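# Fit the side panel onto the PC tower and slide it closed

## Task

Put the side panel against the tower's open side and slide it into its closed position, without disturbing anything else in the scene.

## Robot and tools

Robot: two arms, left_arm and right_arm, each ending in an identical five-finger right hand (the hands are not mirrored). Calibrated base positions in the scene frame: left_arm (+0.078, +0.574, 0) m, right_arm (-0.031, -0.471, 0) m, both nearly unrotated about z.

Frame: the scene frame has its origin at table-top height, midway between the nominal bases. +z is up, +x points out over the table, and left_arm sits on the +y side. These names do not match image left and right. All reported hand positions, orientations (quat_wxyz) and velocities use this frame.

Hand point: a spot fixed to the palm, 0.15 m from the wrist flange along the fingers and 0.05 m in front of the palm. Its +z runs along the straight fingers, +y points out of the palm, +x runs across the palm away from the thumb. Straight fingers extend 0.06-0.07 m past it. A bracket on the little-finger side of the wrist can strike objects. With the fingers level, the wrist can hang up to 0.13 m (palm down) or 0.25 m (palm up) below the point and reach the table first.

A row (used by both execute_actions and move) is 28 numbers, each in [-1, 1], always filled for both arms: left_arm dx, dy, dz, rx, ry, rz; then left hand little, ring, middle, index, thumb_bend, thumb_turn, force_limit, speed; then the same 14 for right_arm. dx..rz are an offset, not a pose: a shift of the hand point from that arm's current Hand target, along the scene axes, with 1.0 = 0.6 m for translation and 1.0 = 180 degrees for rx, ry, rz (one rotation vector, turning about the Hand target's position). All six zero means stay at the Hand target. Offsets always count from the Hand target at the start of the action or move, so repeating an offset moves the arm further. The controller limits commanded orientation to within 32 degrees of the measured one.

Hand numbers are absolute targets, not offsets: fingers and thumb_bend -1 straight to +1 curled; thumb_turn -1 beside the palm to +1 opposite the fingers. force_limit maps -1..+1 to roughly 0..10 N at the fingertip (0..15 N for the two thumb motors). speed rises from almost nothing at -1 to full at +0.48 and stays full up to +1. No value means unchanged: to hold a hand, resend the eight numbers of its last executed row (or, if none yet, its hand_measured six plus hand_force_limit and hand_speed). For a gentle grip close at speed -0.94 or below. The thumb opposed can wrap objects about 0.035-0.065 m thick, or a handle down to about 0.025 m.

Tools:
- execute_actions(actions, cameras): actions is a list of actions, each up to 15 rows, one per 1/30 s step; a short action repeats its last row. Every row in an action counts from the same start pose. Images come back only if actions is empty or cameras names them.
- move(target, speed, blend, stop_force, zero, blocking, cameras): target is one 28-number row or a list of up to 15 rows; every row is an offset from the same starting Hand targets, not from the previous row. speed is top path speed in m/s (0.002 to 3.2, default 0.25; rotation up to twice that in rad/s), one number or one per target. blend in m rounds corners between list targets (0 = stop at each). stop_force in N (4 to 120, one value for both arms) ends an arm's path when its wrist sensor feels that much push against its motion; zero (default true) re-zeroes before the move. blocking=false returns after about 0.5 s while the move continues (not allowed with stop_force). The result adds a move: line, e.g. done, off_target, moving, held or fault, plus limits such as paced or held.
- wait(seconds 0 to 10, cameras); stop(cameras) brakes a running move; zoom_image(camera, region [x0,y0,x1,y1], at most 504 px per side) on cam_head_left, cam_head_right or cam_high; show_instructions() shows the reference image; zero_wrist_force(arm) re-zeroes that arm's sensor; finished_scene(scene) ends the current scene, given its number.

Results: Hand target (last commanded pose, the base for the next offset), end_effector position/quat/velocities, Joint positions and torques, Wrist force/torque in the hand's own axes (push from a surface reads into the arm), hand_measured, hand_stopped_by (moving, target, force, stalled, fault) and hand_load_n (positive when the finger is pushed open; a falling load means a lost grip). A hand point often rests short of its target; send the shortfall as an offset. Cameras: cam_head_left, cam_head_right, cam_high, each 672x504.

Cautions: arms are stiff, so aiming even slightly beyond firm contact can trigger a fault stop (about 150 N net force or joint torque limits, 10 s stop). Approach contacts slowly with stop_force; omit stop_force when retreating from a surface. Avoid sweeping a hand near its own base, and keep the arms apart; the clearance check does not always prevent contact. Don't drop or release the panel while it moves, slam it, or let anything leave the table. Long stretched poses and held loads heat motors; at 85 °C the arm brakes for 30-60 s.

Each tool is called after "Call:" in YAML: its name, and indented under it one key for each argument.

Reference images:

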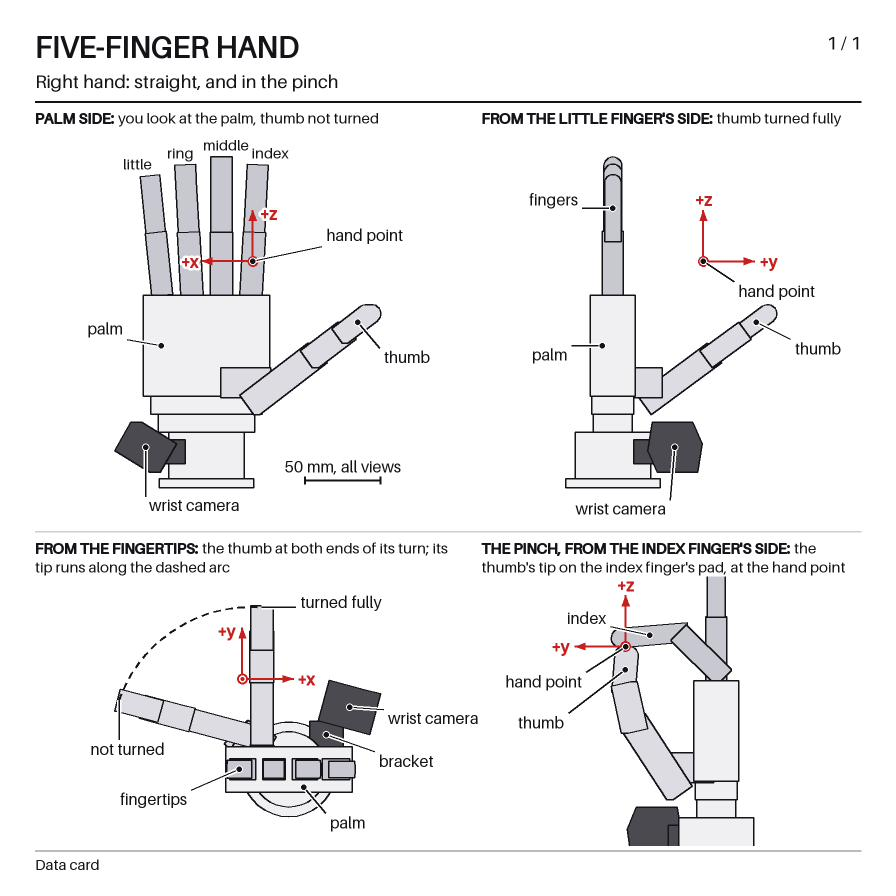

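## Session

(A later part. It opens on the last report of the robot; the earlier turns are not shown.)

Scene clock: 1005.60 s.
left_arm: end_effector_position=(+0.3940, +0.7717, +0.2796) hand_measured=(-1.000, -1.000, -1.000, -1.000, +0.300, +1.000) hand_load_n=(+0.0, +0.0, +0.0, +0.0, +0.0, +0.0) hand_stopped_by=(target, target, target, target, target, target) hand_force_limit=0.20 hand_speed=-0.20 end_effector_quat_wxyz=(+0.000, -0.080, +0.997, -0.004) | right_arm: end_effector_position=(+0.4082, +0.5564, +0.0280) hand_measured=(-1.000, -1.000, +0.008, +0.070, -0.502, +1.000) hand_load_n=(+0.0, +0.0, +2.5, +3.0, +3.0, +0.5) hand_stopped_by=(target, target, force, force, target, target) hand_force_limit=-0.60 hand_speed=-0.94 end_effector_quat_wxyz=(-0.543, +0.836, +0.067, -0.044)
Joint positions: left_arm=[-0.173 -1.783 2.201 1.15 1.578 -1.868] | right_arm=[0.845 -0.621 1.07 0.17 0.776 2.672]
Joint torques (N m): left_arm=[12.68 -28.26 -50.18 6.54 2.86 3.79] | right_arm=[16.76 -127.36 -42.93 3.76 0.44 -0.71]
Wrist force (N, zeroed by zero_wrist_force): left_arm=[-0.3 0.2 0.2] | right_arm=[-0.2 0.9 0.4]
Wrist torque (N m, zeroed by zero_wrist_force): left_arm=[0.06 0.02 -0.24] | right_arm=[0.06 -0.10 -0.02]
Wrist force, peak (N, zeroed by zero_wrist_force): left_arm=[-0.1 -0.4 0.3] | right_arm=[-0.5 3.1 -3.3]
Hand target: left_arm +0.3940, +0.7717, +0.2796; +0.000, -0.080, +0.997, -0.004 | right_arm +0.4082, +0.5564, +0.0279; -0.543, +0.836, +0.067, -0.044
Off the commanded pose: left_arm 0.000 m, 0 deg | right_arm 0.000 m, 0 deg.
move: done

Call:
move:
  target: [0,0,0,0,0,0,-1,-1,-1,-1,0.3,1,0.2,-0.2,0,-0.0025,0,0,0,0,-1,-1,-0.02,0.03,-0.5,1,-0.6,-0.5]
  speed: 0.012

Call:
move:
  target: [0,0,0,0,0,0,-1,-1,-1,-1,0.3,1,0.2,-0.2,0,0,-0.01,0,0,0,-1,-1,-0.02,0.03,-0.5,1,-0.6,-0.94]
  speed: 0.008
  stop_force: 5

Call:
move:
  target: [0,0,0,0,0,0,-1,-1,-1,-1,0.3,1,0.2,-0.2,0,0,0,0,0,0,-1,-1,0.5,0.5,-0.5,1,0.4,-0.94]
  speed: 0.012

Scene clock: 1016.00 s.
left_arm: end_effector_position=(+0.3940, +0.7717, +0.2796) hand_measured=(-1.000, -1.000, -1.000, -1.000, +0.300, +1.000) hand_load_n=(+0.0, +0.0, +0.0, +0.0, +0.0, +0.0) hand_stopped_by=(target, target, target, target, target, target) hand_force_limit=0.20 hand_speed=-0.20 end_effector_quat_wxyz=(+0.000, -0.080, +0.997, -0.004) | right_arm: end_effector_position=(+0.4082, +0.5550, +0.0279) hand_measured=(-1.000, -1.000, -0.020, +0.030, -0.502, +1.000) hand_load_n=(+0.0, +0.0, +0.0, +0.0, +0.0, +0.0) hand_stopped_by=(target, target, target, target, target, target) hand_force_limit=-0.60 hand_speed=-0.50 end_effector_quat_wxyz=(-0.543, +0.836, +0.067, -0.044)
Joint positions: left_arm=[-0.173 -1.783 2.201 1.15 1.578 -1.868] | right_arm=[0.844 -0.623 1.074 0.169 0.775 2.671]
Joint torques (N m): left_arm=[12.48 -30.59 -50.35 6.37 3.53 4.23] | right_arm=[-18.89 -126.01 -27.98 -1.81 -3.24 -2.31]
Wrist force (N, zeroed by zero_wrist_force): left_arm=[0.1 -0.3 0.1] | right_arm=[-0.3 0.9 -1.8]
Wrist torque (N m, zeroed by zero_wrist_force): left_arm=[-0.03 -0.04 -0.23] | right_arm=[-0.01 -0.01 0.10]
Wrist force, peak (N, zeroed by zero_wrist_force): left_arm=[-0.3 -0.3 0.6] | right_arm=[-0.4 2.9 -3.3]
Hand target: left_arm +0.3940, +0.7717, +0.2796; +0.000, -0.080, +0.997, -0.004 | right_arm +0.4082, +0.5549, +0.0279; -0.543, +0.836, +0.067, -0.044
Off the commanded pose: left_arm 0.000 m, 0 deg | right_arm 0.000 m, 0 deg.
move: done

Scene clock: 1017.60 s.
left_arm: end_effector_position=(+0.3940, +0.7717, +0.2796) hand_measured=(-1.000, -1.000, -1.000, -1.000, +0.300, +1.000) hand_load_n=(+0.0, +0.0, +0.0, +0.0, +0.0, +0.0) hand_stopped_by=(target, target, target, target, target, target) hand_force_limit=0.20 hand_speed=-0.20 end_effector_quat_wxyz=(+0.000, -0.080, +0.997, -0.004) | right_arm: end_effector_position=(+0.4082, +0.5550, +0.0264) hand_measured=(-1.000, -1.000, -0.020, +0.030, -0.502, +1.000) hand_load_n=(+0.0, +0.0, +0.0, +3.5, +0.0, +0.0) hand_stopped_by=(target, target, target, target, target, target) hand_force_limit=-0.60 hand_speed=-0.94 end_effector_quat_wxyz=(-0.543, +0.836, +0.067, -0.044)
Joint positions: left_arm=[-0.173 -1.783 2.201 1.15 1.578 -1.868] | right_arm=[0.844 -0.622 1.075 0.166 0.775 2.671]
Joint torques (N m): left_arm=[11.53 -28.78 -50.16 6.7 3.15 3.71] | right_arm=[-19.1 -123.07 -38.78 4.7 -0.9 -2.18]
Wrist force (N, zeroed by zero_wrist_force): left_arm=[-0.1 -0.1 0.5] | right_arm=[0.5 -3.5 -0.3]
Wrist torque (N m, zeroed by zero_wrist_force): left_arm=[-0.02 -0.01 -0.24] | right_arm=[0.07 -0.02 0.13]
Wrist force, peak (N, zeroed by zero_wrist_force): left_arm=[0.2 -0.3 0.6] | right_arm=[0.5 -6.7 -1.3]
Hand target: left_arm +0.3940, +0.7717, +0.2796; +0.000, -0.080, +0.997, -0.004 | right_arm +0.4082, +0.5550, +0.0264; -0.543, +0.836, +0.067, -0.044 (not the last commanded pose)
Off the commanded pose: left_arm 0.000 m, 0 deg | right_arm 0.004 m, 0 deg.
move: contact (right_arm)

Scene clock: 1018.10 s.
left_arm: end_effector_position=(+0.3940, +0.7717, +0.2796) hand_measured=(-1.000, -1.000, -1.000, -1.000, +0.300, +1.000) hand_load_n=(+0.0, +0.0, +0.0, +0.0, +0.0, +0.0) hand_stopped_by=(target, target, target, target, target, target) hand_force_limit=0.20 hand_speed=-0.20 end_effector_quat_wxyz=(+0.000, -0.080, +0.997, -0.004) | right_arm: end_effector_position=(+0.4082, +0.5550, +0.0264) hand_measured=(-1.000, -1.000, +0.016, +0.050, -0.502, +1.000) hand_load_n=(+0.0, +0.0, +8.0, +5.0, +2.5, +0.0) hand_stopped_by=(target, target, force, force, target, target) hand_force_limit=0.40 hand_speed=-0.94 end_effector_quat_wxyz=(-0.543, +0.836, +0.067, -0.044)
Joint positions: left_arm=[-0.173 -1.783 2.201 1.15 1.578 -1.868] | right_arm=[0.844 -0.622 1.075 0.166 0.775 2.671]
Joint torques (N m): left_arm=[11.86 -30.02 -49.62 6.39 2.96 3.52] | right_arm=[-19.84 -121.74 -39.31 3.75 -0.55 -2.27]
Wrist force (N, zeroed by zero_wrist_force): left_arm=[0.1 -0.1 0.2] | right_arm=[0.3 -4.9 0.0]
Wrist torque (N m, zeroed by zero_wrist_force): left_arm=[0.01 -0.03 -0.23] | right_arm=[-0.13 -0.02 0.07]
Wrist force, peak (N, zeroed by zero_wrist_force): left_arm=[0.0 -0.4 0.4] | right_arm=[-0.2 -4.9 2.0]
Hand target: left_arm +0.3940, +0.7717, +0.2796; +0.000, -0.080, +0.997, -0.004 | right_arm +0.4082, +0.5550, +0.0264; -0.543, +0.836, +0.067, -0.044
Off the commanded pose: left_arm 0.000 m, 0 deg | right_arm 0.000 m, 0 deg.
move: done

Call:
move:
  target: [0,-0.1,-0.3,0,0,0,-1,-1,-1,-1,0.3,1,0.2,-0.2,0,0,0.0008,0,0,0,-1,-1,0.6,0.6,-0.5,1,0.7,-0.94]
  speed: 0.2

Call:
zero_wrist_force:
  arm: "left_arm"

Call:
move:
  target: [0,0,-0.06,0,0,0,-1,-1,-1,-1,0.3,1,0.2,-0.2,0,0,0,0,0,0,-1,-1,0.6,0.6,-0.5,1,0.7,-0.94]
  speed: 0.012
  stop_force: 4

Scene clock: 1026.23 s.
left_arm: end_effector_position=(+0.3939, +0.7117, +0.0998) hand_measured=(-1.000, -1.000, -1.000, -1.000, +0.300, +1.000) hand_load_n=(+0.0, +0.0, +0.0, +0.0, +0.0, +0.0) hand_stopped_by=(target, target, target, target, target, target) hand_force_limit=0.20 hand_speed=-0.20 end_effector_quat_wxyz=(+0.000, -0.080, +0.997, -0.004) | right_arm: end_effector_position=(+0.4082, +0.5550, +0.0269) hand_measured=(-1.000, -1.000, +0.020, +0.064, -0.504, +1.000) hand_load_n=(+0.0, +0.0, +7.0, +7.0, +4.5, +0.0) hand_stopped_by=(target, target, force, force, target, target) hand_force_limit=0.70 hand_speed=-0.94 end_effector_quat_wxyz=(-0.543, +0.836, +0.067, -0.044)
Joint positions: left_arm=[-0.396 -1.591 2.43 0.727 1.578 -2.091] | right_arm=[0.844 -0.622 1.075 0.167 0.775 2.671]
Joint torques (N m): left_arm=[-7.84 -8.05 -15.37 0.87 -2.33 -3.07] | right_arm=[-19.11 -125.82 -41.81 4.77 -0.01 -1.99]
Wrist force (N, zeroed by zero_wrist_force): left_arm=[0.1 0.2 0.2] | right_arm=[0.0 -1.5 1.3]
Wrist torque (N m, zeroed by zero_wrist_force): left_arm=[0.01 -0.01 0.02] | right_arm=[-0.09 -0.03 0.14]
Wrist force, peak (N, zeroed by zero_wrist_force): left_arm=[0.0 -0.4 0.9] | right_arm=[-0.5 -7.8 1.6]
Hand target: left_arm +0.3940, +0.7117, +0.0996; +0.000, -0.080, +0.997, -0.004 | right_arm +0.4082, +0.5550, +0.0269; -0.543, +0.836, +0.067, -0.044
Off the commanded pose: left_arm 0.000 m, 0 deg | right_arm 0.000 m, 0 deg.
move: done

Wrist force sensor zeroed.

Scene clock: 1029.17 s.
left_arm: end_effector_position=(+0.3940, +0.7117, +0.0798) hand_measured=(-1.000, -1.000, -1.000, -1.000, +0.300, +1.000) hand_load_n=(+0.0, +0.0, +0.0, +0.0, +0.0, +0.0) hand_stopped_by=(target, target, target, target, target, target) hand_force_limit=0.20 hand_speed=-0.20 end_effector_quat_wxyz=(+0.000, -0.080, +0.997, -0.004) | right_arm: end_effector_position=(+0.4082, +0.5550, +0.0269) hand_measured=(-1.000, -1.000, +0.020, +0.064, -0.504, +1.000) hand_load_n=(+0.0, +0.0, +7.0, +6.5, +5.0, +0.0) hand_stopped_by=(target, target, force, force, target, target) hand_force_limit=0.70 hand_speed=-0.94 end_effector_quat_wxyz=(-0.543, +0.836, +0.067, -0.044)
Joint positions: left_arm=[-0.396 -1.553 2.446 0.673 1.578 -2.091] | right_arm=[0.844 -0.622 1.075 0.167 0.775 2.671]
Joint torques (N m): left_arm=[-4.44 -38.63 -35.95 6.5 -1.38 -3.21] | right_arm=[-17.74 -117.12 -39.18 3.5 0.02 -1.99]
Wrist force (N, zeroed by zero_wrist_force): left_arm=[0.0 0.1 -3.6] | right_arm=[-0.3 0.0 2.4]
Wrist torque (N m, zeroed by zero_wrist_force): left_arm=[0.23 0.08 0.01] | right_arm=[-0.05 -0.06 0.16]
Wrist force, peak (N, zeroed by zero_wrist_force): left_arm=[0.3 0.1 -17.2] | right_arm=[0.0 -0.6 2.4]
Hand target: left_arm +0.3940, +0.7117, +0.0798; +0.000, -0.080, +0.997, -0.004 (not the last commanded pose) | right_arm +0.4082, +0.5550, +0.0269; -0.543, +0.836, +0.067, -0.044
Off the commanded pose: left_arm 0.016 m, 0 deg | right_arm 0.000 m, 0 deg.
move: contact (left_arm)

Call:
move:
  target: [0,0,0,0,0,0,-1,-1,-1,-1,0.3,1,0.2,-0.2,0,0,0,0,0,0,-1,-1,0.6,0.6,-0.4,1,0.7,-0.94]
  speed: 0.012

Call:
zero_wrist_force:
  arm: "right_arm"

Call:
move:
  target: [0,0,0.0133,0,0,0,-1,-1,-1,-1,0.3,1,0.2,-0.2,0,0,0.0133,0,0,0,-1,-1,0.6,0.6,-0.4,1,0.7,-0.94]
  speed: 0.01

Scene clock: 1034.57 s.
left_arm: end_effector_position=(+0.3940, +0.7117, +0.0798) hand_measured=(-1.000, -1.000, -1.000, -1.000, +0.300, +1.000) hand_load_n=(+0.0, +0.0, +0.0, +0.0, +0.0, +0.0) hand_stopped_by=(target, target, target, target, target, target) hand_force_limit=0.20 hand_speed=-0.20 end_effector_quat_wxyz=(+0.000, -0.080, +0.997, -0.004) | right_arm: end_effector_position=(+0.4082, +0.5550, +0.0268) hand_measured=(-1.000, -1.000, +0.020, +0.064, -0.482, +1.000) hand_load_n=(+0.0, +0.0, +7.0, +7.0, +12.0, +0.0) hand_stopped_by=(target, target, force, force, force, target) hand_force_limit=0.70 hand_speed=-0.94 end_effector_quat_wxyz=(-0.543, +0.836, +0.067, -0.044)
Joint positions: left_arm=[-0.396 -1.553 2.446 0.673 1.578 -2.091] | right_arm=[0.844 -0.622 1.075 0.167 0.775 2.671]
Joint torques (N m): left_arm=[9.22 -37.45 -36.12 5.84 0.65 -2.77] | right_arm=[-17.55 -98.74 -29.85 0.63 0.05 -1.99]
Wrist force (N, zeroed by zero_wrist_force): left_arm=[0.1 0.0 -3.7] | right_arm=[0.0 3.4 -1.3]
Wrist torque (N m, zeroed by zero_wrist_force): left_arm=[0.23 0.07 0.02] | right_arm=[0.06 -0.04 0.21]
Wrist force, peak (N, zeroed by zero_wrist_force): left_arm=[0.2 0.1 -3.9] | right_arm=[0.0 3.7 -2.0]
Hand target: left_arm +0.3940, +0.7117, +0.0798; +0.000, -0.080, +0.997, -0.004 | right_arm +0.4082, +0.5550, +0.0269; -0.543, +0.836, +0.067, -0.044
Off the commanded pose: left_arm 0.000 m, 0 deg | right_arm 0.000 m, 0 deg.
move: done

Wrist force sensor zeroed.

Scene clock: 1035.67 s.
left_arm: end_effector_position=(+0.3940, +0.7117, +0.0877) hand_measured=(-1.000, -1.000, -1.000, -1.000, +0.300, +1.000) hand_load_n=(+0.0, +0.0, +0.0, +0.0, +0.0, +0.0) hand_stopped_by=(target, target, target, target, target, target) hand_force_limit=0.20 hand_speed=-0.20 end_effector_quat_wxyz=(+0.000, -0.080, +0.997, -0.004) | right_arm: end_effector_position=(+0.4082, +0.5550, +0.0347) hand_measured=(-1.000, -1.000, +0.020, +0.066, -0.484, +1.000) hand_load_n=(+0.0, +0.0, +9.0, +0.5, +11.0, +0.5) hand_stopped_by=(target, target, force, force, force, target) hand_force_limit=0.70 hand_speed=-0.94 end_effector_quat_wxyz=(-0.543, +0.836, +0.067, -0.044)
Joint positions: left_arm=[-0.396 -1.568 2.44 0.695 1.578 -2.091] | right_arm=[0.844 -0.629 1.072 0.176 0.775 2.671]
Joint torques (N m): left_arm=[7.15 -39.98 -37.06 6.51 0.56 -2.05] | right_arm=[-16.97 -137.02 -48.36 3.45 -1.02 -1.05]
Wrist force (N, zeroed by zero_wrist_force): left_arm=[-0.1 0.1 -1.0] | right_arm=[-0.3 5.5 2.5]
Wrist torque (N m, zeroed by zero_wrist_force): left_arm=[0.03 -0.03 0.01] | right_arm=[-0.04 -0.11 0.00]
Wrist force, peak (N, zeroed by zero_wrist_force): left_arm=[0.2 0.0 -3.4] | right_arm=[-0.6 6.3 2.4]
Hand target: left_arm +0.3940, +0.7117, +0.0878; +0.000, -0.080, +0.997, -0.004 | right_arm +0.4082, +0.5550, +0.0348; -0.543, +0.836, +0.067, -0.044
Off the commanded pose: left_arm 0.000 m, 0 deg | right_arm 0.000 m, 0 deg.
move: done

Call:
move:
  target: [0,0,0.0167,0,0,0,-1,-1,-1,-1,0.3,1,0.2,-0.2,0,0,0.0167,0,0,0,-1,-1,0.6,0.6,-0.4,1,0.7,-0.94]
  speed: 0.01
  cameras: ["all"]

Call:
zoom_image:
  camera: "cam_high"
  region: [400, 140, 540, 265]

Call:
zoom_image:
  camera: "cam_head_left"
  region: [40, 350, 180, 490]

Scene clock: 1042.93 s.
left_arm: end_effector_position=(+0.3940, +0.7117, +0.0977) hand_measured=(-1.000, -1.000, -1.000, -1.000, +0.300, +1.000) hand_load_n=(+0.0, +0.0, +0.0, +0.0, +0.0, +0.0) hand_stopped_by=(target, target, target, target, target, target) hand_force_limit=0.20 hand_speed=-0.20 end_effector_quat_wxyz=(+0.000, -0.080, +0.997, -0.004) | right_arm: end_effector_position=(+0.4082, +0.5550, +0.0448) hand_measured=(-1.000, -1.000, +0.020, +0.066, -0.480, +1.000) hand_load_n=(+0.0, +0.0, +0.0, +0.0, +0.0, +0.0) hand_stopped_by=(target, target, force, force, force, target) hand_force_limit=0.70 hand_speed=-0.94 end_effector_quat_wxyz=(-0.543, +0.836, +0.067, -0.044)
Joint positions: left_arm=[-0.396 -1.587 2.432 0.722 1.578 -2.091] | right_arm=[0.844 -0.637 1.068 0.188 0.775 2.671]
Joint torques (N m): left_arm=[-4.14 -32.78 -39.9 6.96 0.16 -0.4] | right_arm=[-16.03 -124.51 -43.63 3.66 -2 -0.13]
Wrist force (N, zeroed by zero_wrist_force): left_arm=[-0.1 0.0 -0.1] | right_arm=[-0.1 -2.6 -0.3]
Wrist torque (N m, zeroed by zero_wrist_force): left_arm=[0.00 0.01 0.00] | right_arm=[-0.09 -0.01 -0.08]
Wrist force, peak (N, zeroed by zero_wrist_force): left_arm=[-0.2 0.2 -2.1] | right_arm=[-0.5 6.8 3.2]
Hand target: left_arm +0.3940, +0.7117, +0.0978; +0.000, -0.080, +0.997, -0.004 | right_arm +0.4082, +0.5550, +0.0449; -0.543, +0.836, +0.067, -0.044
Off the commanded pose: left_arm 0.000 m, 0 deg | right_arm 0.000 m, 0 deg.
move: done

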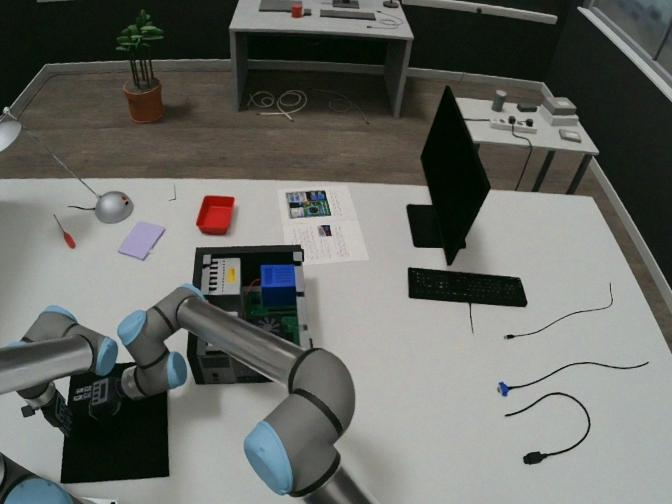

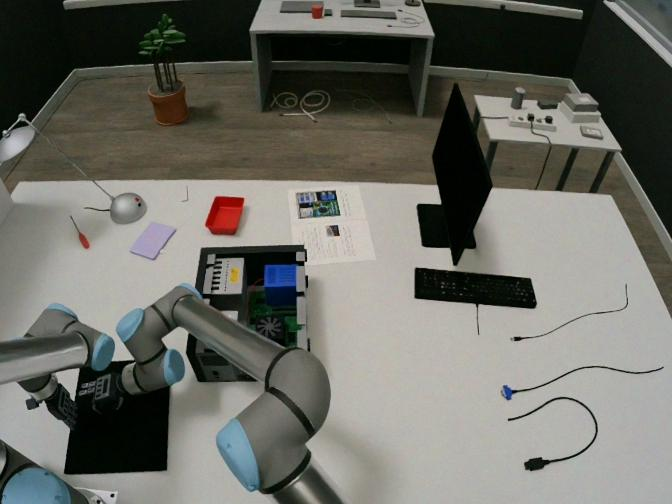

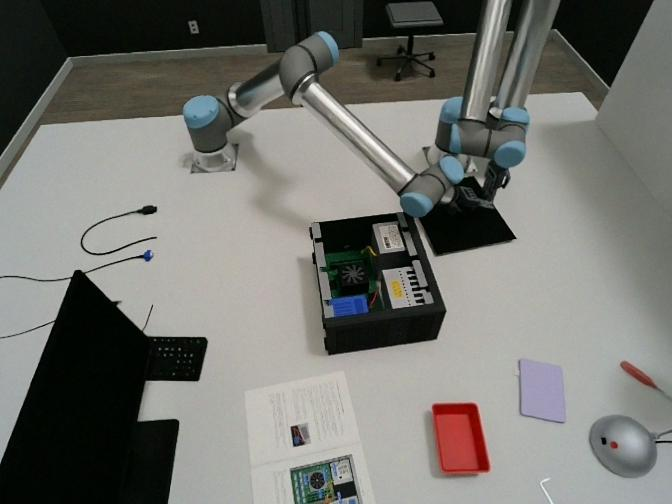

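Scaled by 3.600 from the camera's 672x504 image, which has a finer 960x720 frame.

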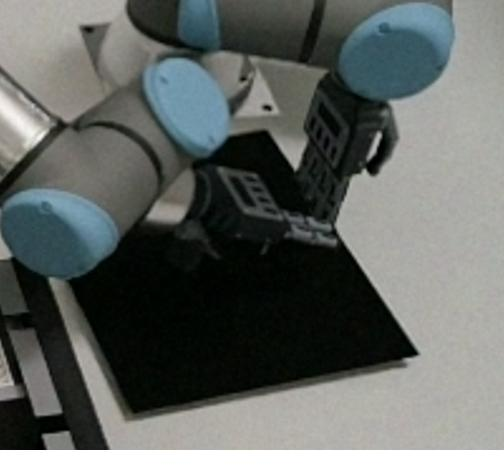

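Scaled by 3.600 from the camera's 672x504 image, which has a finer 960x720 frame.

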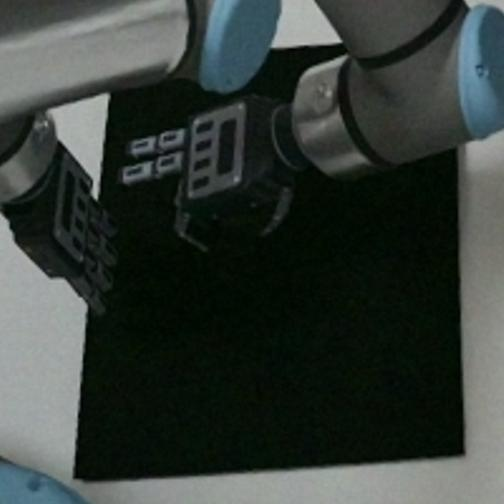

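Call:
move:
  target:
    - [0,0,0.12,0,0,0,-1,-1,-1,-1,0.3,1,0.2,-0.2,0,0,0.1,0,0,0,-1,-1,-0.03,-0.03,-0.6,1,0.2,-0.5]
    - [0.0,0.12,0.25,0,0,-0.5,-1,-1,-1,-1,-1,-1,0.2,-0.2,0,-0.75,0.45,0.052,-0.3206,0.380,-1,-1,-1,-1,-1,-1,0.2,-0.5]
  speed: 0.3

Call:
move:
  target: [0.0,0,0,0.0107,-0.067,-0.4996,-1,-1,-1,-1,-1,-1,0.2,-0.2,0,0,0,0.052,-0.3206,0.380,-1,-1,-1,-1,-1,-1,0.2,-0.5]
  speed: 0.4
  cameras: ["all"]

Call:
zoom_image:
  camera: "cam_high"
  region: [400, 165, 520, 265]

Call:
zoom_image:
  camera: "cam_head_left"
  region: [50, 350, 190, 490]

Scene clock: 1110.40 s.
left_arm: end_effector_position=(+0.3940, +0.7837, +0.2478) hand_measured=(-1.000, -1.000, -1.000, -1.000, -1.000, -1.000) hand_load_n=(+0.0, +0.0, +0.0, +0.0, +0.0, +0.0) hand_stopped_by=(target, target, target, target, target, target) hand_force_limit=0.20 hand_speed=-0.20 end_effector_quat_wxyz=(-0.003, +0.648, +0.761, -0.003) | right_arm: end_effector_position=(+0.4082, +0.1050, +0.3149) hand_measured=(-1.000, -1.000, -1.000, -1.000, -1.000, -1.000) hand_load_n=(+0.0, +0.0, +0.0, +0.0, +0.0, +0.0) hand_stopped_by=(target, target, target, target, target, target) hand_force_limit=0.20 hand_speed=-0.50 end_effector_quat_wxyz=(-0.392, +0.535, +0.746, +0.061)
Joint positions: left_arm=[0.169 -1.714 2.211 1.081 1.571 0.045] | right_arm=[0.45 -1.143 1.579 1.488 0.82 -0.029]
Joint torques (N m): left_arm=[11.82 -4.27 -44.51 5.99 3.07 4.06] | right_arm=[-17.38 -88.58 -31.9 4.42 0.08 -2.21]
Wrist force (N, zeroed by zero_wrist_force): left_arm=[-0.4 -0.1 0.1] | right_arm=[-2.0 -4.2 0.3]
Wrist torque (N m, zeroed by zero_wrist_force): left_arm=[-0.01 0.09 -0.25] | right_arm=[-0.23 -0.01 -0.10]
Wrist force, peak (N, zeroed by zero_wrist_force): left_arm=[-0.3 0.2 -1.5] | right_arm=[-2.3 -4.6 -0.1]
Hand target: left_arm +0.3940, +0.7837, +0.2478; -0.003, +0.648, +0.761, -0.003 | right_arm +0.4082, +0.1050, +0.3149; -0.392, +0.535, +0.746, +0.061
Off the commanded pose: left_arm 0.000 m, 0 deg | right_arm 0.000 m, 0 deg.
move: done

Scene clock: 1113.17 s.
left_arm: end_effector_position=(+0.3940, +0.7837, +0.2478) hand_measured=(-1.000, -1.000, -1.000, -1.000, -1.000, -1.000) hand_load_n=(+0.0, +0.0, +0.0, +0.0, +0.0, +0.0) hand_stopped_by=(target, target, target, target, target, target) hand_force_limit=0.20 hand_speed=-0.20 end_effector_quat_wxyz=(+0.058, +0.993, +0.078, +0.072) | right_arm: end_effector_position=(+0.4082, +0.1050, +0.3149) hand_measured=(-1.000, -1.000, -1.000, -1.000, -1.000, -1.000) hand_load_n=(+0.0, +0.0, +0.0, +0.5, +0.0, +0.0) hand_stopped_by=(target, target, target, target, target, target) hand_force_limit=0.20 hand_speed=-0.50 end_effector_quat_wxyz=(-0.011, -0.079, +0.988, +0.130)
Joint positions: left_arm=[0.333 -1.567 2.066 0.965 1.724 1.775] | right_arm=[0.53 -1.277 1.632 1.123 1.325 -1.2]
Joint torques (N m): left_arm=[11.71 -15.83 -48.89 6.56 3.55 3.43] | right_arm=[-20.29 -80.74 -27.61 0.5 1.17 -1.97]
Wrist force (N, zeroed by zero_wrist_force): left_arm=[-0.2 -0.4 0.0] | right_arm=[-0.9 -5.0 0.7]
Wrist torque (N m, zeroed by zero_wrist_force): left_arm=[-0.05 0.00 -0.26] | right_arm=[-0.26 0.04 -0.07]
Wrist force, peak (N, zeroed by zero_wrist_force): left_arm=[-0.1 -0.9 -0.2] | right_arm=[-1.6 -5.4 1.3]
Hand target: left_arm +0.3940, +0.7837, +0.2478; +0.058, +0.993, +0.078, +0.072 | right_arm +0.4082, +0.1050, +0.3149; -0.011, -0.079, +0.988, +0.130
Off the commanded pose: left_arm 0.000 m, 0 deg | right_arm 0.000 m, 0 deg.
move: done

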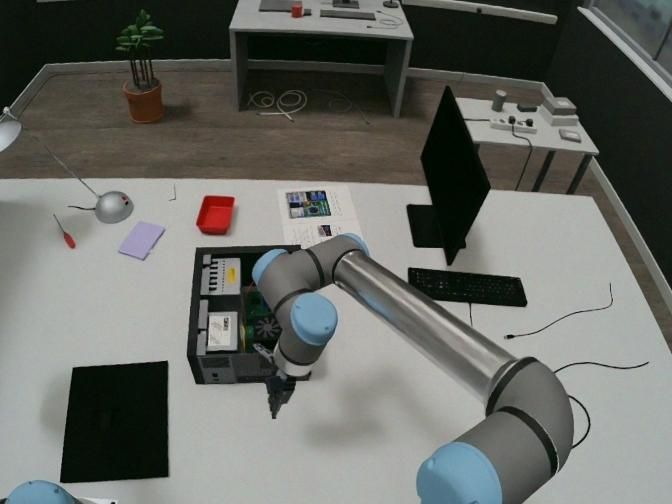

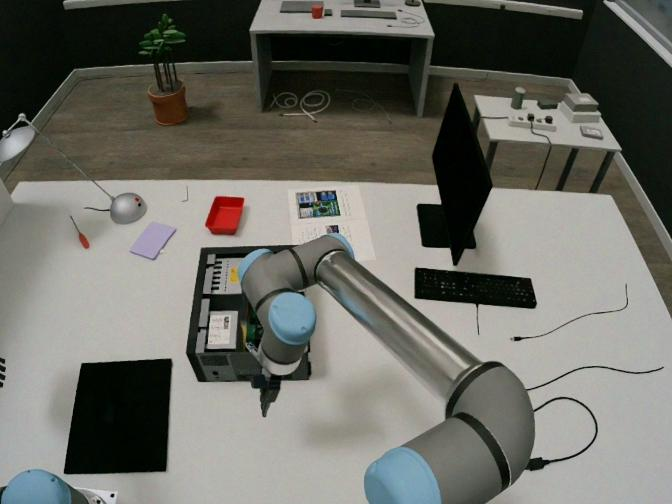

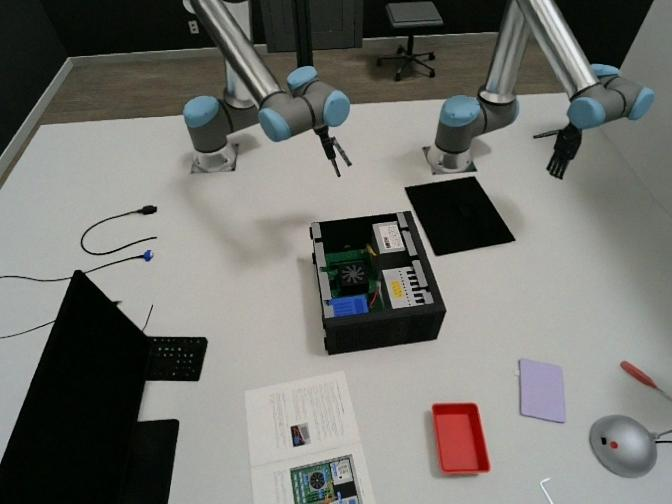

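Scaled by 4.200 from the camera's 672x504 image, which has a finer 960x720 frame.

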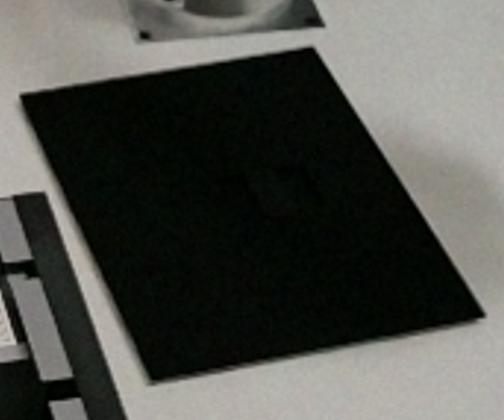

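Scaled by 3.600 from the camera's 672x504 image, which has a finer 960x720 frame.

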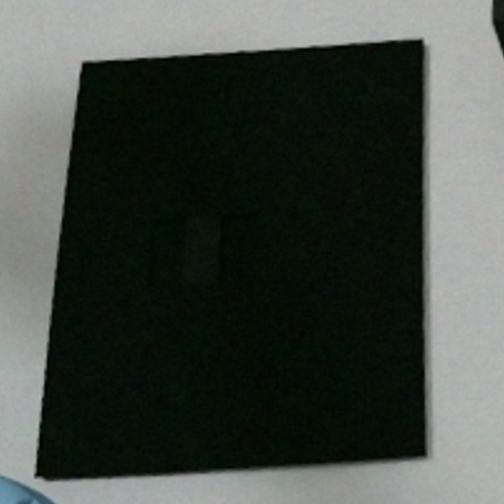

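Call:
move:
  target: [0.0117,-0.398,-0.14,-0.0489,0.0352,-0.011,1,1,-1,-1,-1,-1,0.2,-0.2,0.13,0.417,-0.26,0,0,-0.0064,-1,-1,-1,-1,-1,1,0.2,-0.2]
  speed: 0.25
  cameras: ["all"]

Call:
zoom_image:
  camera: "cam_head_left"
  region: [50, 330, 190, 470]

Call:
zoom_image:
  camera: "cam_high"
  region: [400, 140, 520, 260]

Scene clock: 1140.10 s.
left_arm: end_effector_position=(+0.4010, +0.5450, +0.1639) hand_measured=(+1.000, +1.000, -1.000, -1.000, -1.000, -1.000) hand_load_n=(+0.0, +0.0, +0.0, +0.0, +0.0, +0.0) hand_stopped_by=(target, target, target, target, target, target) hand_force_limit=0.20 hand_speed=-0.20 end_effector_quat_wxyz=(+0.131, +0.989, +0.069, +0.010) | right_arm: end_effector_position=(+0.4862, +0.3551, +0.1589) hand_measured=(-1.000, -1.000, -1.000, -1.000, -1.000, +1.000) hand_load_n=(+0.0, +0.0, +0.0, +0.0, +0.0, +0.0) hand_stopped_by=(target, target, target, target, target, target) hand_force_limit=0.20 hand_speed=-0.20 end_effector_quat_wxyz=(-0.010, -0.069, +0.989, +0.130)
Joint positions: left_arm=[-0.263 -1.584 2.3 0.756 1.816 1.192] | right_arm=[0.751 -0.802 1.163 1.061 1.355 -0.955]
Joint torques (N m): left_arm=[-8.45 -8.63 -18.7 1.07 -1.89 -3.33] | right_arm=[17.74 -83.31 -43.93 6.35 1.14 1.46]
Wrist force (N, zeroed by zero_wrist_force): left_arm=[-0.2 -0.7 0.1] | right_arm=[-1.0 -5.2 1.2]
Wrist torque (N m, zeroed by zero_wrist_force): left_arm=[-0.08 0.00 -0.10] | right_arm=[-0.31 0.01 -0.27]
Wrist force, peak (N, zeroed by zero_wrist_force): left_arm=[0.0 -1.3 -0.9] | right_arm=[-1.7 -6.2 0.1]
Hand target: left_arm +0.4010, +0.5449, +0.1638; +0.131, +0.989, +0.069, +0.010 | right_arm +0.4862, +0.3552, +0.1589; -0.010, -0.069, +0.989, +0.130
Off the commanded pose: left_arm 0.000 m, 0 deg | right_arm 0.000 m, 0 deg.
move: done

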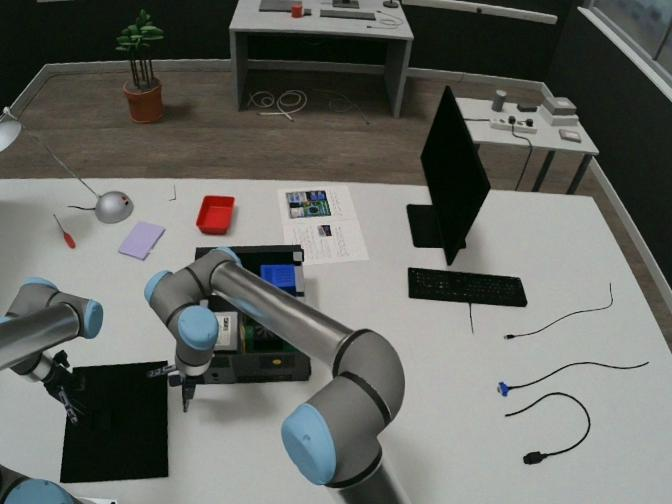

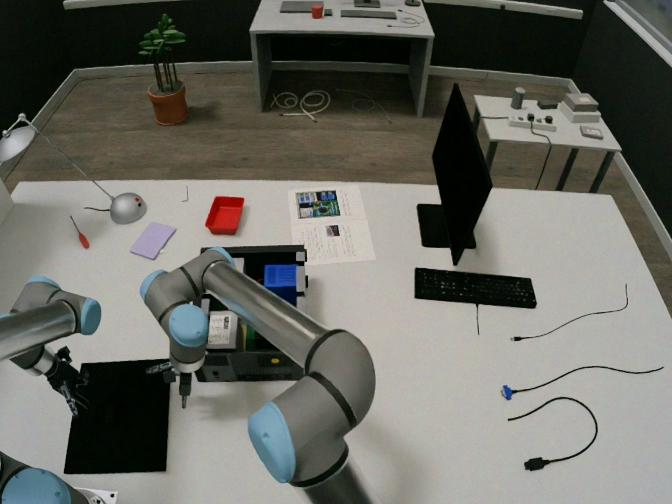

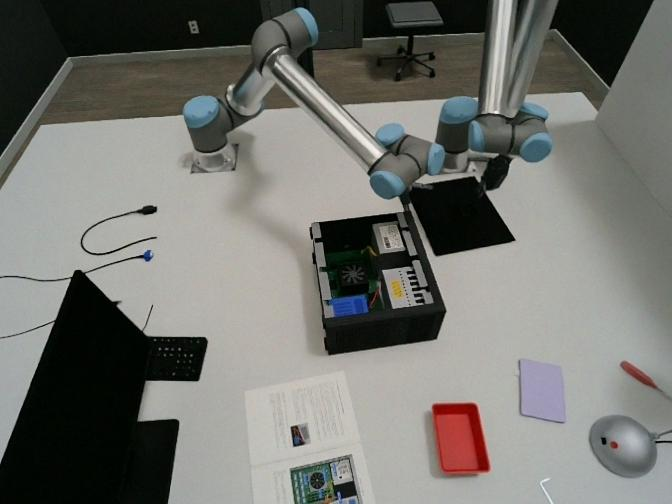

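Scaled by 3.600 from the camera's 672x504 image, which has a finer 960x720 frame.

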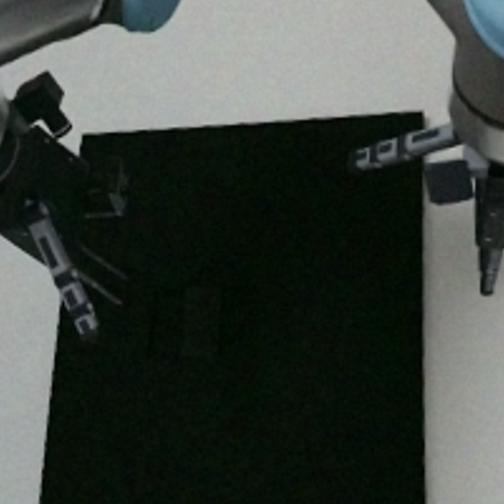

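Scaled by 4.200 from the camera's 672x504 image, which has a finer 960x720 frame.

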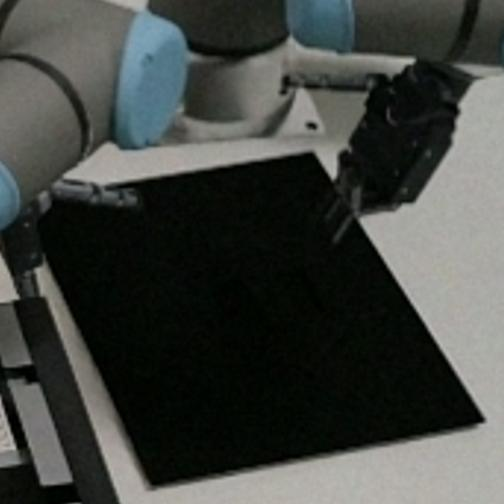

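Call:
move:
  target: [0.0033,-0.025,-0.07,0,0,0,1,1,-1,-1,-1,-1,0.2,-0.2,-0.028,0.06,-0.07,0,0,0,-1,-1,-1,-1,-1,1,0.2,-0.2]
  speed: 0.15
  cameras: ["cam_head_left","cam_head_right","cam_high"]

Call:
zoom_image:
  camera: "cam_head_left"
  region: [65, 375, 135, 445]

Call:
zoom_image:
  camera: "cam_head_left"
  region: [140, 370, 210, 440]

Scene clock: 1157.87 s.
left_arm: end_effector_position=(+0.4029, +0.5299, +0.1219) hand_measured=(+1.000, +1.000, -1.000, -1.000, -1.000, -1.000) hand_load_n=(+0.0, +0.0, +0.0, +0.0, +0.0, +0.0) hand_stopped_by=(target, target, target, target, target, target) hand_force_limit=0.20 hand_speed=-0.20 end_effector_quat_wxyz=(+0.131, +0.989, +0.069, +0.010) | right_arm: end_effector_position=(+0.4695, +0.3911, +0.1170) hand_measured=(-1.000, -1.000, -1.000, -1.000, -1.000, +1.000) hand_load_n=(+0.0, +0.0, +0.0, +0.0, +0.0, +0.0) hand_stopped_by=(target, target, target, target, target, target) hand_force_limit=0.20 hand_speed=-0.20 end_effector_quat_wxyz=(-0.010, -0.069, +0.989, +0.130)
Joint positions: left_arm=[-0.309 -1.525 2.339 0.647 1.811 1.144] | right_arm=[0.795 -0.742 1.129 1.024 1.361 -0.91]
Joint torques (N m): left_arm=[-11.25 -11.58 -16.69 0.96 -2.08 -2.86] | right_arm=[16.13 -89.21 -42.8 0.53 1.45 1.71]
Wrist force (N, zeroed by zero_wrist_force): left_arm=[0.0 -0.9 -0.1] | right_arm=[-0.9 -5.2 1.6]
Wrist torque (N m, zeroed by zero_wrist_force): left_arm=[-0.08 0.00 -0.11] | right_arm=[-0.34 0.00 -0.26]
Wrist force, peak (N, zeroed by zero_wrist_force): left_arm=[0.0 -1.2 -0.1] | right_arm=[-1.3 -6.0 0.3]
Hand target: left_arm +0.4030, +0.5299, +0.1218; +0.131, +0.989, +0.069, +0.010 | right_arm +0.4694, +0.3912, +0.1169; -0.010, -0.069, +0.989, +0.130
Off the commanded pose: left_arm 0.000 m, 0 deg | right_arm 0.000 m, 0 deg.
move: done

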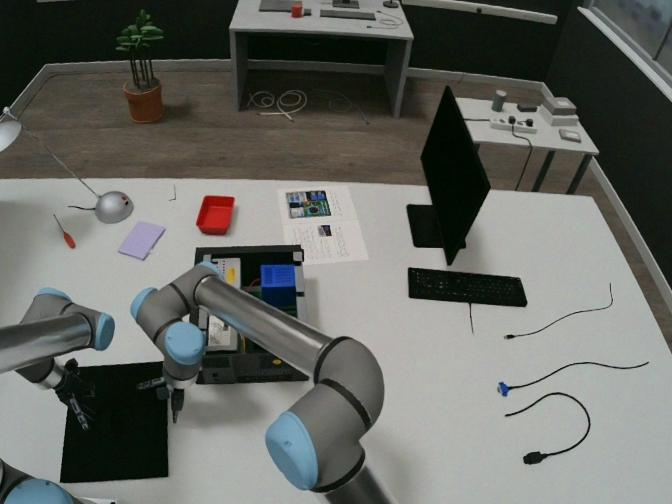

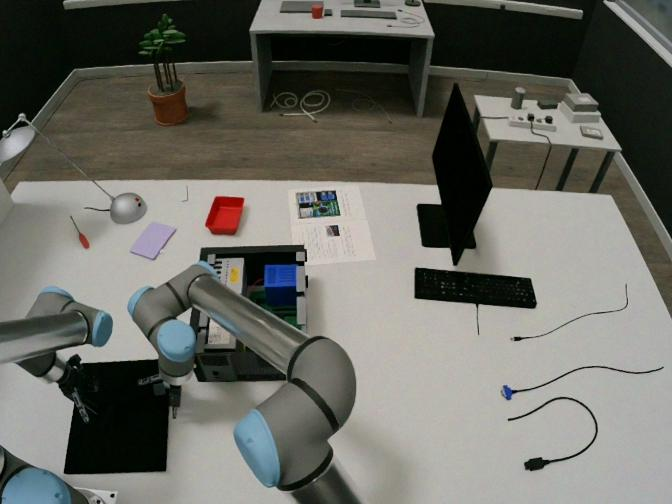

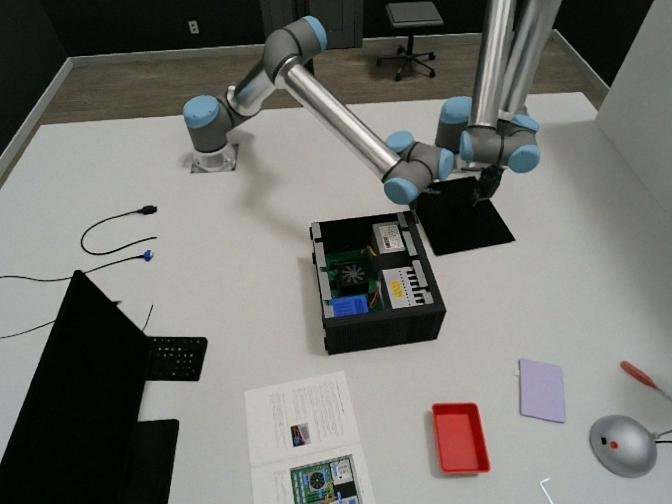

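Scaled by 7.200 from the camera's 672x504 image, which has a finer 960x720 frame.

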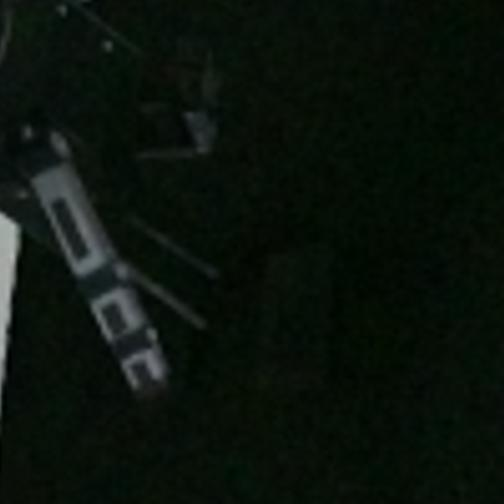

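Scaled by 7.200 from the camera's 672x504 image, which has a finer 960x720 frame.

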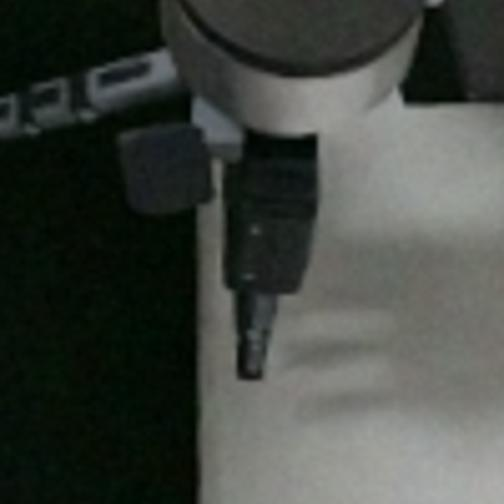

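Call:
move:
  target: [0,0.005,-0.06,0,0,0,1,1,-1,-1,-1,-1,0.2,-0.2,0,0,-0.07,0,0,0,-1,-1,-1,-1,-1,1,0.2,-0.2]
  speed: 0.015
  stop_force: 4
  cameras: ["cam_head_left"]

Call:
zoom_image:
  camera: "cam_head_left"
  region: [65, 375, 135, 445]

Scene clock: 1170.73 s.
left_arm: end_effector_position=(+0.4030, +0.5329, +0.0858) hand_measured=(+1.000, +1.000, -1.000, -1.000, -1.000, -1.000) hand_load_n=(+0.0, +0.0, +0.0, +0.0, -0.5, +0.0) hand_stopped_by=(target, target, target, target, target, target) hand_force_limit=0.20 hand_speed=-0.20 end_effector_quat_wxyz=(+0.131, +0.989, +0.069, +0.010) | right_arm: end_effector_position=(+0.4694, +0.3912, +0.0864) hand_measured=(-1.000, -1.000, -1.000, -1.000, -1.000, +1.000) hand_load_n=(+0.0, +0.0, -0.5, +0.0, +0.0, +0.0) hand_stopped_by=(target, target, target, target, target, target) hand_force_limit=0.20 hand_speed=-0.20 end_effector_quat_wxyz=(-0.010, -0.069, +0.989, +0.130)
Joint positions: left_arm=[-0.3 -1.461 2.363 0.56 1.812 1.154] | right_arm=[0.795 -0.72 1.147 0.985 1.361 -0.91]
Joint torques (N m): left_arm=[11.65 -11.78 -13.51 1.06 3.73 3.7] | right_arm=[16.71 -114.95 -39.77 5.97 0.86 1.04]
Wrist force (N, zeroed by zero_wrist_force): left_arm=[0.1 -1.1 0.0] | right_arm=[-1.0 -4.7 -2.3]
Wrist torque (N m, zeroed by zero_wrist_force): left_arm=[-0.09 -0.02 -0.32] | right_arm=[-0.07 0.02 -0.26]
Wrist force, peak (N, zeroed by zero_wrist_force): left_arm=[0.1 -1.3 -0.2] | right_arm=[0.2 -4.7 -14.3]
Hand target: left_arm +0.4030, +0.5329, +0.0858; +0.131, +0.989, +0.069, +0.010 | right_arm +0.4694, +0.3912, +0.0864; -0.010, -0.069, +0.989, +0.130 (not the last commanded pose)
Off the commanded pose: left_arm 0.000 m, 0 deg | right_arm 0.012 m, 0 deg.
move: contact (right_arm)
Images, in order (width x height): cam_head_left 672x504.

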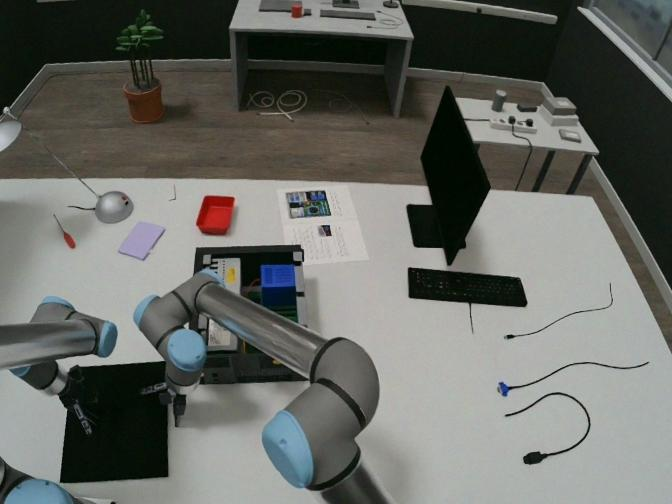

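Scaled by 7.200 from the camera's 672x504 image, which has a finer 960x720 frame.

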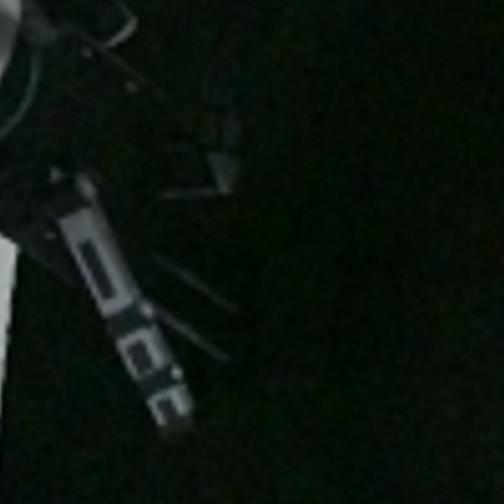

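Call:
move:
  target: [0,0,-0.03,0,0,0,1,1,-1,-1,-1,-1,0.2,-0.2,0,0,0.003,0,0,0,-1,-1,-1,-1,-1,1,0.2,-0.2]
  speed: 0.01
  stop_force: 4

Scene clock: 1179.90 s.
left_arm: end_effector_position=(+0.4030, +0.5329, +0.0842) hand_measured=(+1.000, +1.000, -1.000, -1.000, -1.000, -1.000) hand_load_n=(+0.0, +0.0, -0.5, +0.0, +0.0, +0.0) hand_stopped_by=(target, target, target, target, target, target) hand_force_limit=0.20 hand_speed=-0.20 end_effector_quat_wxyz=(+0.131, +0.989, +0.069, +0.010) | right_arm: end_effector_position=(+0.4694, +0.3912, +0.0882) hand_measured=(-1.000, -1.000, -1.000, -1.000, -1.000, +1.000) hand_load_n=(+0.0, -0.5, +0.0, +0.0, +0.0, +0.0) hand_stopped_by=(target, target, target, target, target, target) hand_force_limit=0.20 hand_speed=-0.20 end_effector_quat_wxyz=(-0.010, -0.069, +0.989, +0.130)
Joint positions: left_arm=[-0.3 -1.458 2.364 0.556 1.812 1.154] | right_arm=[0.795 -0.721 1.146 0.987 1.361 -0.91]
Joint torques (N m): left_arm=[1.25 -40.72 -36.03 5.62 0.55 3.93] | right_arm=[16.16 -119.76 -41.91 6.18 -0.63 0.89]
Wrist force (N, zeroed by zero_wrist_force): left_arm=[0.0 -0.6 -6.6] | right_arm=[-1.0 -5.3 1.4]
Wrist torque (N m, zeroed by zero_wrist_force): left_arm=[0.30 0.14 -0.31] | right_arm=[-0.32 0.03 -0.27]
Wrist force, peak (N, zeroed by zero_wrist_force): left_arm=[0.2 0.1 -18.1] | right_arm=[-1.3 -5.2 -3.1]
Hand target: left_arm +0.4030, +0.5329, +0.0842; +0.131, +0.989, +0.069, +0.010 (not the last commanded pose) | right_arm +0.4694, +0.3912, +0.0882; -0.010, -0.069, +0.989, +0.130
Off the commanded pose: left_arm 0.016 m, 0 deg | right_arm 0.000 m, 0 deg.
move: contact (left_arm)

Call:
move:
  target: [0,0,0.0025,0,0,0,1,1,-1,-1,-1,-1,0.2,-0.2,0,0,0,0,0,0,-1,-1,-1,-1,-1,1,0.2,-0.2]
  speed: 0.02

Call:
zero_wrist_force:
  arm: "left_arm"

Call:
zero_wrist_force:
  arm: "right_arm"

Call:
move:
  target: [0.003,-0.02,0,0,0,0,1,1,-1,-1,-1,-1,0.2,-0.2,-0.01,0.065,0,0,0,0,-1,-1,-1,-1,-1,1,0.2,-0.2]
  speed: 0.01
  stop_force: 4

Scene clock: 1186.47 s.
left_arm: end_effector_position=(+0.4030, +0.5329, +0.0857) hand_measured=(+1.000, +1.000, -1.000, -1.000, -1.000, -1.000) hand_load_n=(+0.0, +0.0, +0.0, +0.0, +0.0, +0.0) hand_stopped_by=(target, target, target, target, target, target) hand_force_limit=0.20 hand_speed=-0.20 end_effector_quat_wxyz=(+0.131, +0.989, +0.069, +0.010) | right_arm: end_effector_position=(+0.4694, +0.3912, +0.0882) hand_measured=(-1.000, -1.000, -1.000, -1.000, -1.000, +1.000) hand_load_n=(+0.0, +0.0, +0.0, +0.0, -0.5, +0.0) hand_stopped_by=(target, target, target, target, target, target) hand_force_limit=0.20 hand_speed=-0.20 end_effector_quat_wxyz=(-0.010, -0.069, +0.989, +0.130)
Joint positions: left_arm=[-0.3 -1.46 2.363 0.56 1.812 1.154] | right_arm=[0.795 -0.721 1.146 0.987 1.361 -0.91]
Joint torques (N m): left_arm=[-6.01 -43.14 -36.9 6.34 0.27 3.58] | right_arm=[15.27 -119.86 -41.57 6.15 -0.82 1.03]
Wrist force (N, zeroed by zero_wrist_force): left_arm=[0.1 -0.9 -0.4] | right_arm=[-1.0 -5.5 1.2]
Wrist torque (N m, zeroed by zero_wrist_force): left_arm=[-0.05 -0.02 -0.31] | right_arm=[-0.33 0.04 -0.27]
Wrist force, peak (N, zeroed by zero_wrist_force): left_arm=[0.0 -0.6 -6.8] | right_arm=[-0.7 -5.8 1.3]
Hand target: left_arm +0.4030, +0.5329, +0.0857; +0.131, +0.989, +0.069, +0.010 | right_arm +0.4694, +0.3912, +0.0882; -0.010, -0.069, +0.989, +0.130
Off the commanded pose: left_arm 0.000 m, 0 deg | right_arm 0.000 m, 0 deg.
move: done

Wrist force sensor zeroed.

Wrist force sensor zeroed.

Scene clock: 1189.80 s.
left_arm: end_effector_position=(+0.4033, +0.5310, +0.0858) hand_measured=(+1.000, +1.000, -1.000, -1.000, -1.000, -1.000) hand_load_n=(+0.0, +0.0, +0.5, +0.0, +0.0, +0.0) hand_stopped_by=(target, target, target, target, target, target) hand_force_limit=0.20 hand_speed=-0.20 end_effector_quat_wxyz=(+0.131, +0.989, +0.069, +0.010) | right_arm: end_effector_position=(+0.4663, +0.4112, +0.0882) hand_measured=(-1.000, -1.000, -1.000, -1.000, -1.000, +1.000) hand_load_n=(+0.0, +0.0, +0.5, +0.0, +0.0, +0.0) hand_stopped_by=(target, target, target, target, target, target) hand_force_limit=0.20 hand_speed=-0.20 end_effector_quat_wxyz=(-0.010, -0.069, +0.989, +0.130)
Joint positions: left_arm=[-0.305 -1.461 2.364 0.559 1.811 1.148] | right_arm=[0.813 -0.696 1.098 1.007 1.364 -0.891]
Joint torques (N m): left_arm=[7.55 -13.91 -36.71 5.01 3.35 3.92] | right_arm=[-17.17 -123.03 -27.68 -0.3 -4.08 -2.06]
Wrist force (N, zeroed by zero_wrist_force): left_arm=[0.4 -3.9 -2.5] | right_arm=[-0.5 -3.7 0.1]
Wrist torque (N m, zeroed by zero_wrist_force): left_arm=[0.32 0.09 0.15] | right_arm=[0.22 -0.06 -0.07]
Wrist force, peak (N, zeroed by zero_wrist_force): left_arm=[0.9 -4.4 -3.5] | right_arm=[-0.1 -7.4 -3.4]
Hand target: left_arm +0.4033, +0.5310, +0.0858; +0.131, +0.989, +0.069, +0.010 (not the last commanded pose) | right_arm +0.4663, +0.4112, +0.0882; -0.010, -0.069, +0.989, +0.130 (not the last commanded pose)
Off the commanded pose: left_arm 0.010 m, 0 deg | right_arm 0.019 m, 0 deg.
move: contact (left_arm, right_arm)

Call:
move:
  target: [0,0,0,0,0,0,1,1,-1,-1,-1,-1,0.2,-0.2,-0.003,0.02,0,0,0,0,-1,-1,-1,-1,-1,1,0.2,-0.2]
  speed: 0.004
  stop_force: 15
  cameras: ["cam_head_left","cam_high"]

Scene clock: 1196.63 s.
left_arm: end_effector_position=(+0.4033, +0.5310, +0.0858) hand_measured=(+1.000, +1.000, -1.000, -1.000, -1.000, -1.000) hand_load_n=(+0.0, +0.0, +2.5, +0.0, +0.0, +0.0) hand_stopped_by=(target, target, target, target, target, target) hand_force_limit=0.20 hand_speed=-0.20 end_effector_quat_wxyz=(+0.131, +0.989, +0.069, +0.010) | right_arm: end_effector_position=(+0.4663, +0.4124, +0.0882) hand_measured=(-1.000, -1.000, -1.000, -1.000, -1.000, +1.000) hand_load_n=(+0.0, +0.0, +2.0, +0.0, +0.0, +0.0) hand_stopped_by=(target, target, target, target, target, target) hand_force_limit=0.20 hand_speed=-0.20 end_effector_quat_wxyz=(-0.010, -0.069, +0.989, +0.130)
Joint positions: left_arm=[-0.305 -1.461 2.364 0.559 1.811 1.148] | right_arm=[0.815 -0.694 1.094 1.008 1.365 -0.89]
Joint torques (N m): left_arm=[-6.36 -13.65 -37.26 0.7 3.32 3.27] | right_arm=[-10.71 -121.5 -31.04 -2.6 -6.85 -1.68]
Wrist force (N, zeroed by zero_wrist_force): left_arm=[0.6 -12.9 -8.0] | right_arm=[0.1 -14.5 -5.0]
Wrist torque (N m, zeroed by zero_wrist_force): left_arm=[1.23 0.24 -0.03] | right_arm=[1.18 0.04 -0.31]
Wrist force, peak (N, zeroed by zero_wrist_force): left_arm=[0.5 -12.9 -8.5] | right_arm=[-0.4 -18.0 -7.3]
Hand target: left_arm +0.4033, +0.5310, +0.0858; +0.131, +0.989, +0.069, +0.010 | right_arm +0.4663, +0.4124, +0.0882; -0.010, -0.069, +0.989, +0.130 (not the last commanded pose)
Off the commanded pose: left_arm 0.000 m, 0 deg | right_arm 0.011 m, 0 deg.
move: contact (right_arm)
Images, in order (width x height): cam_head_left 672x504, cam_high 672x504.

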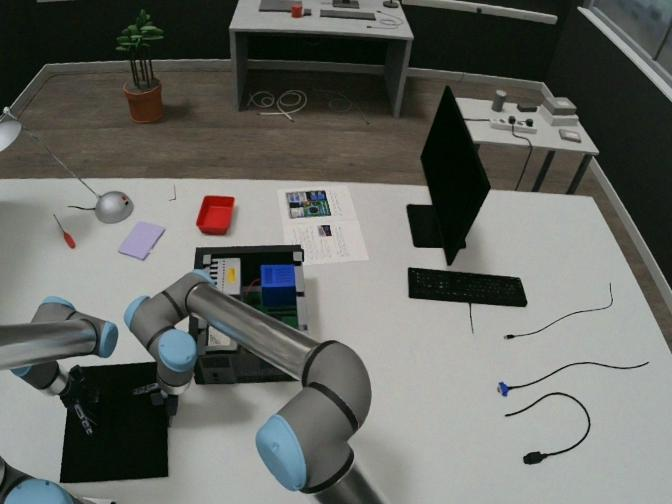

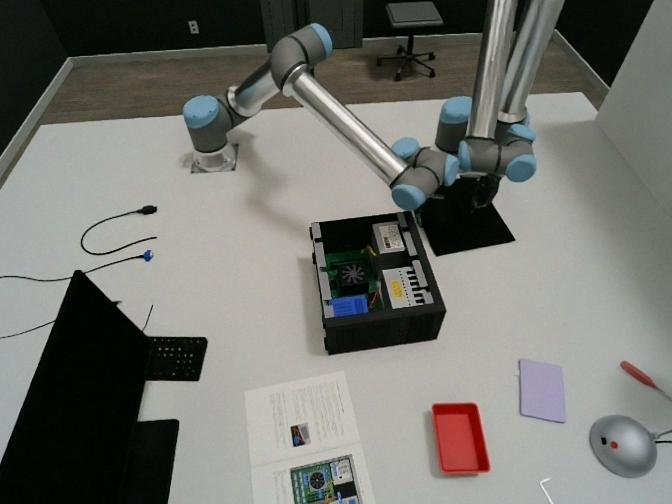

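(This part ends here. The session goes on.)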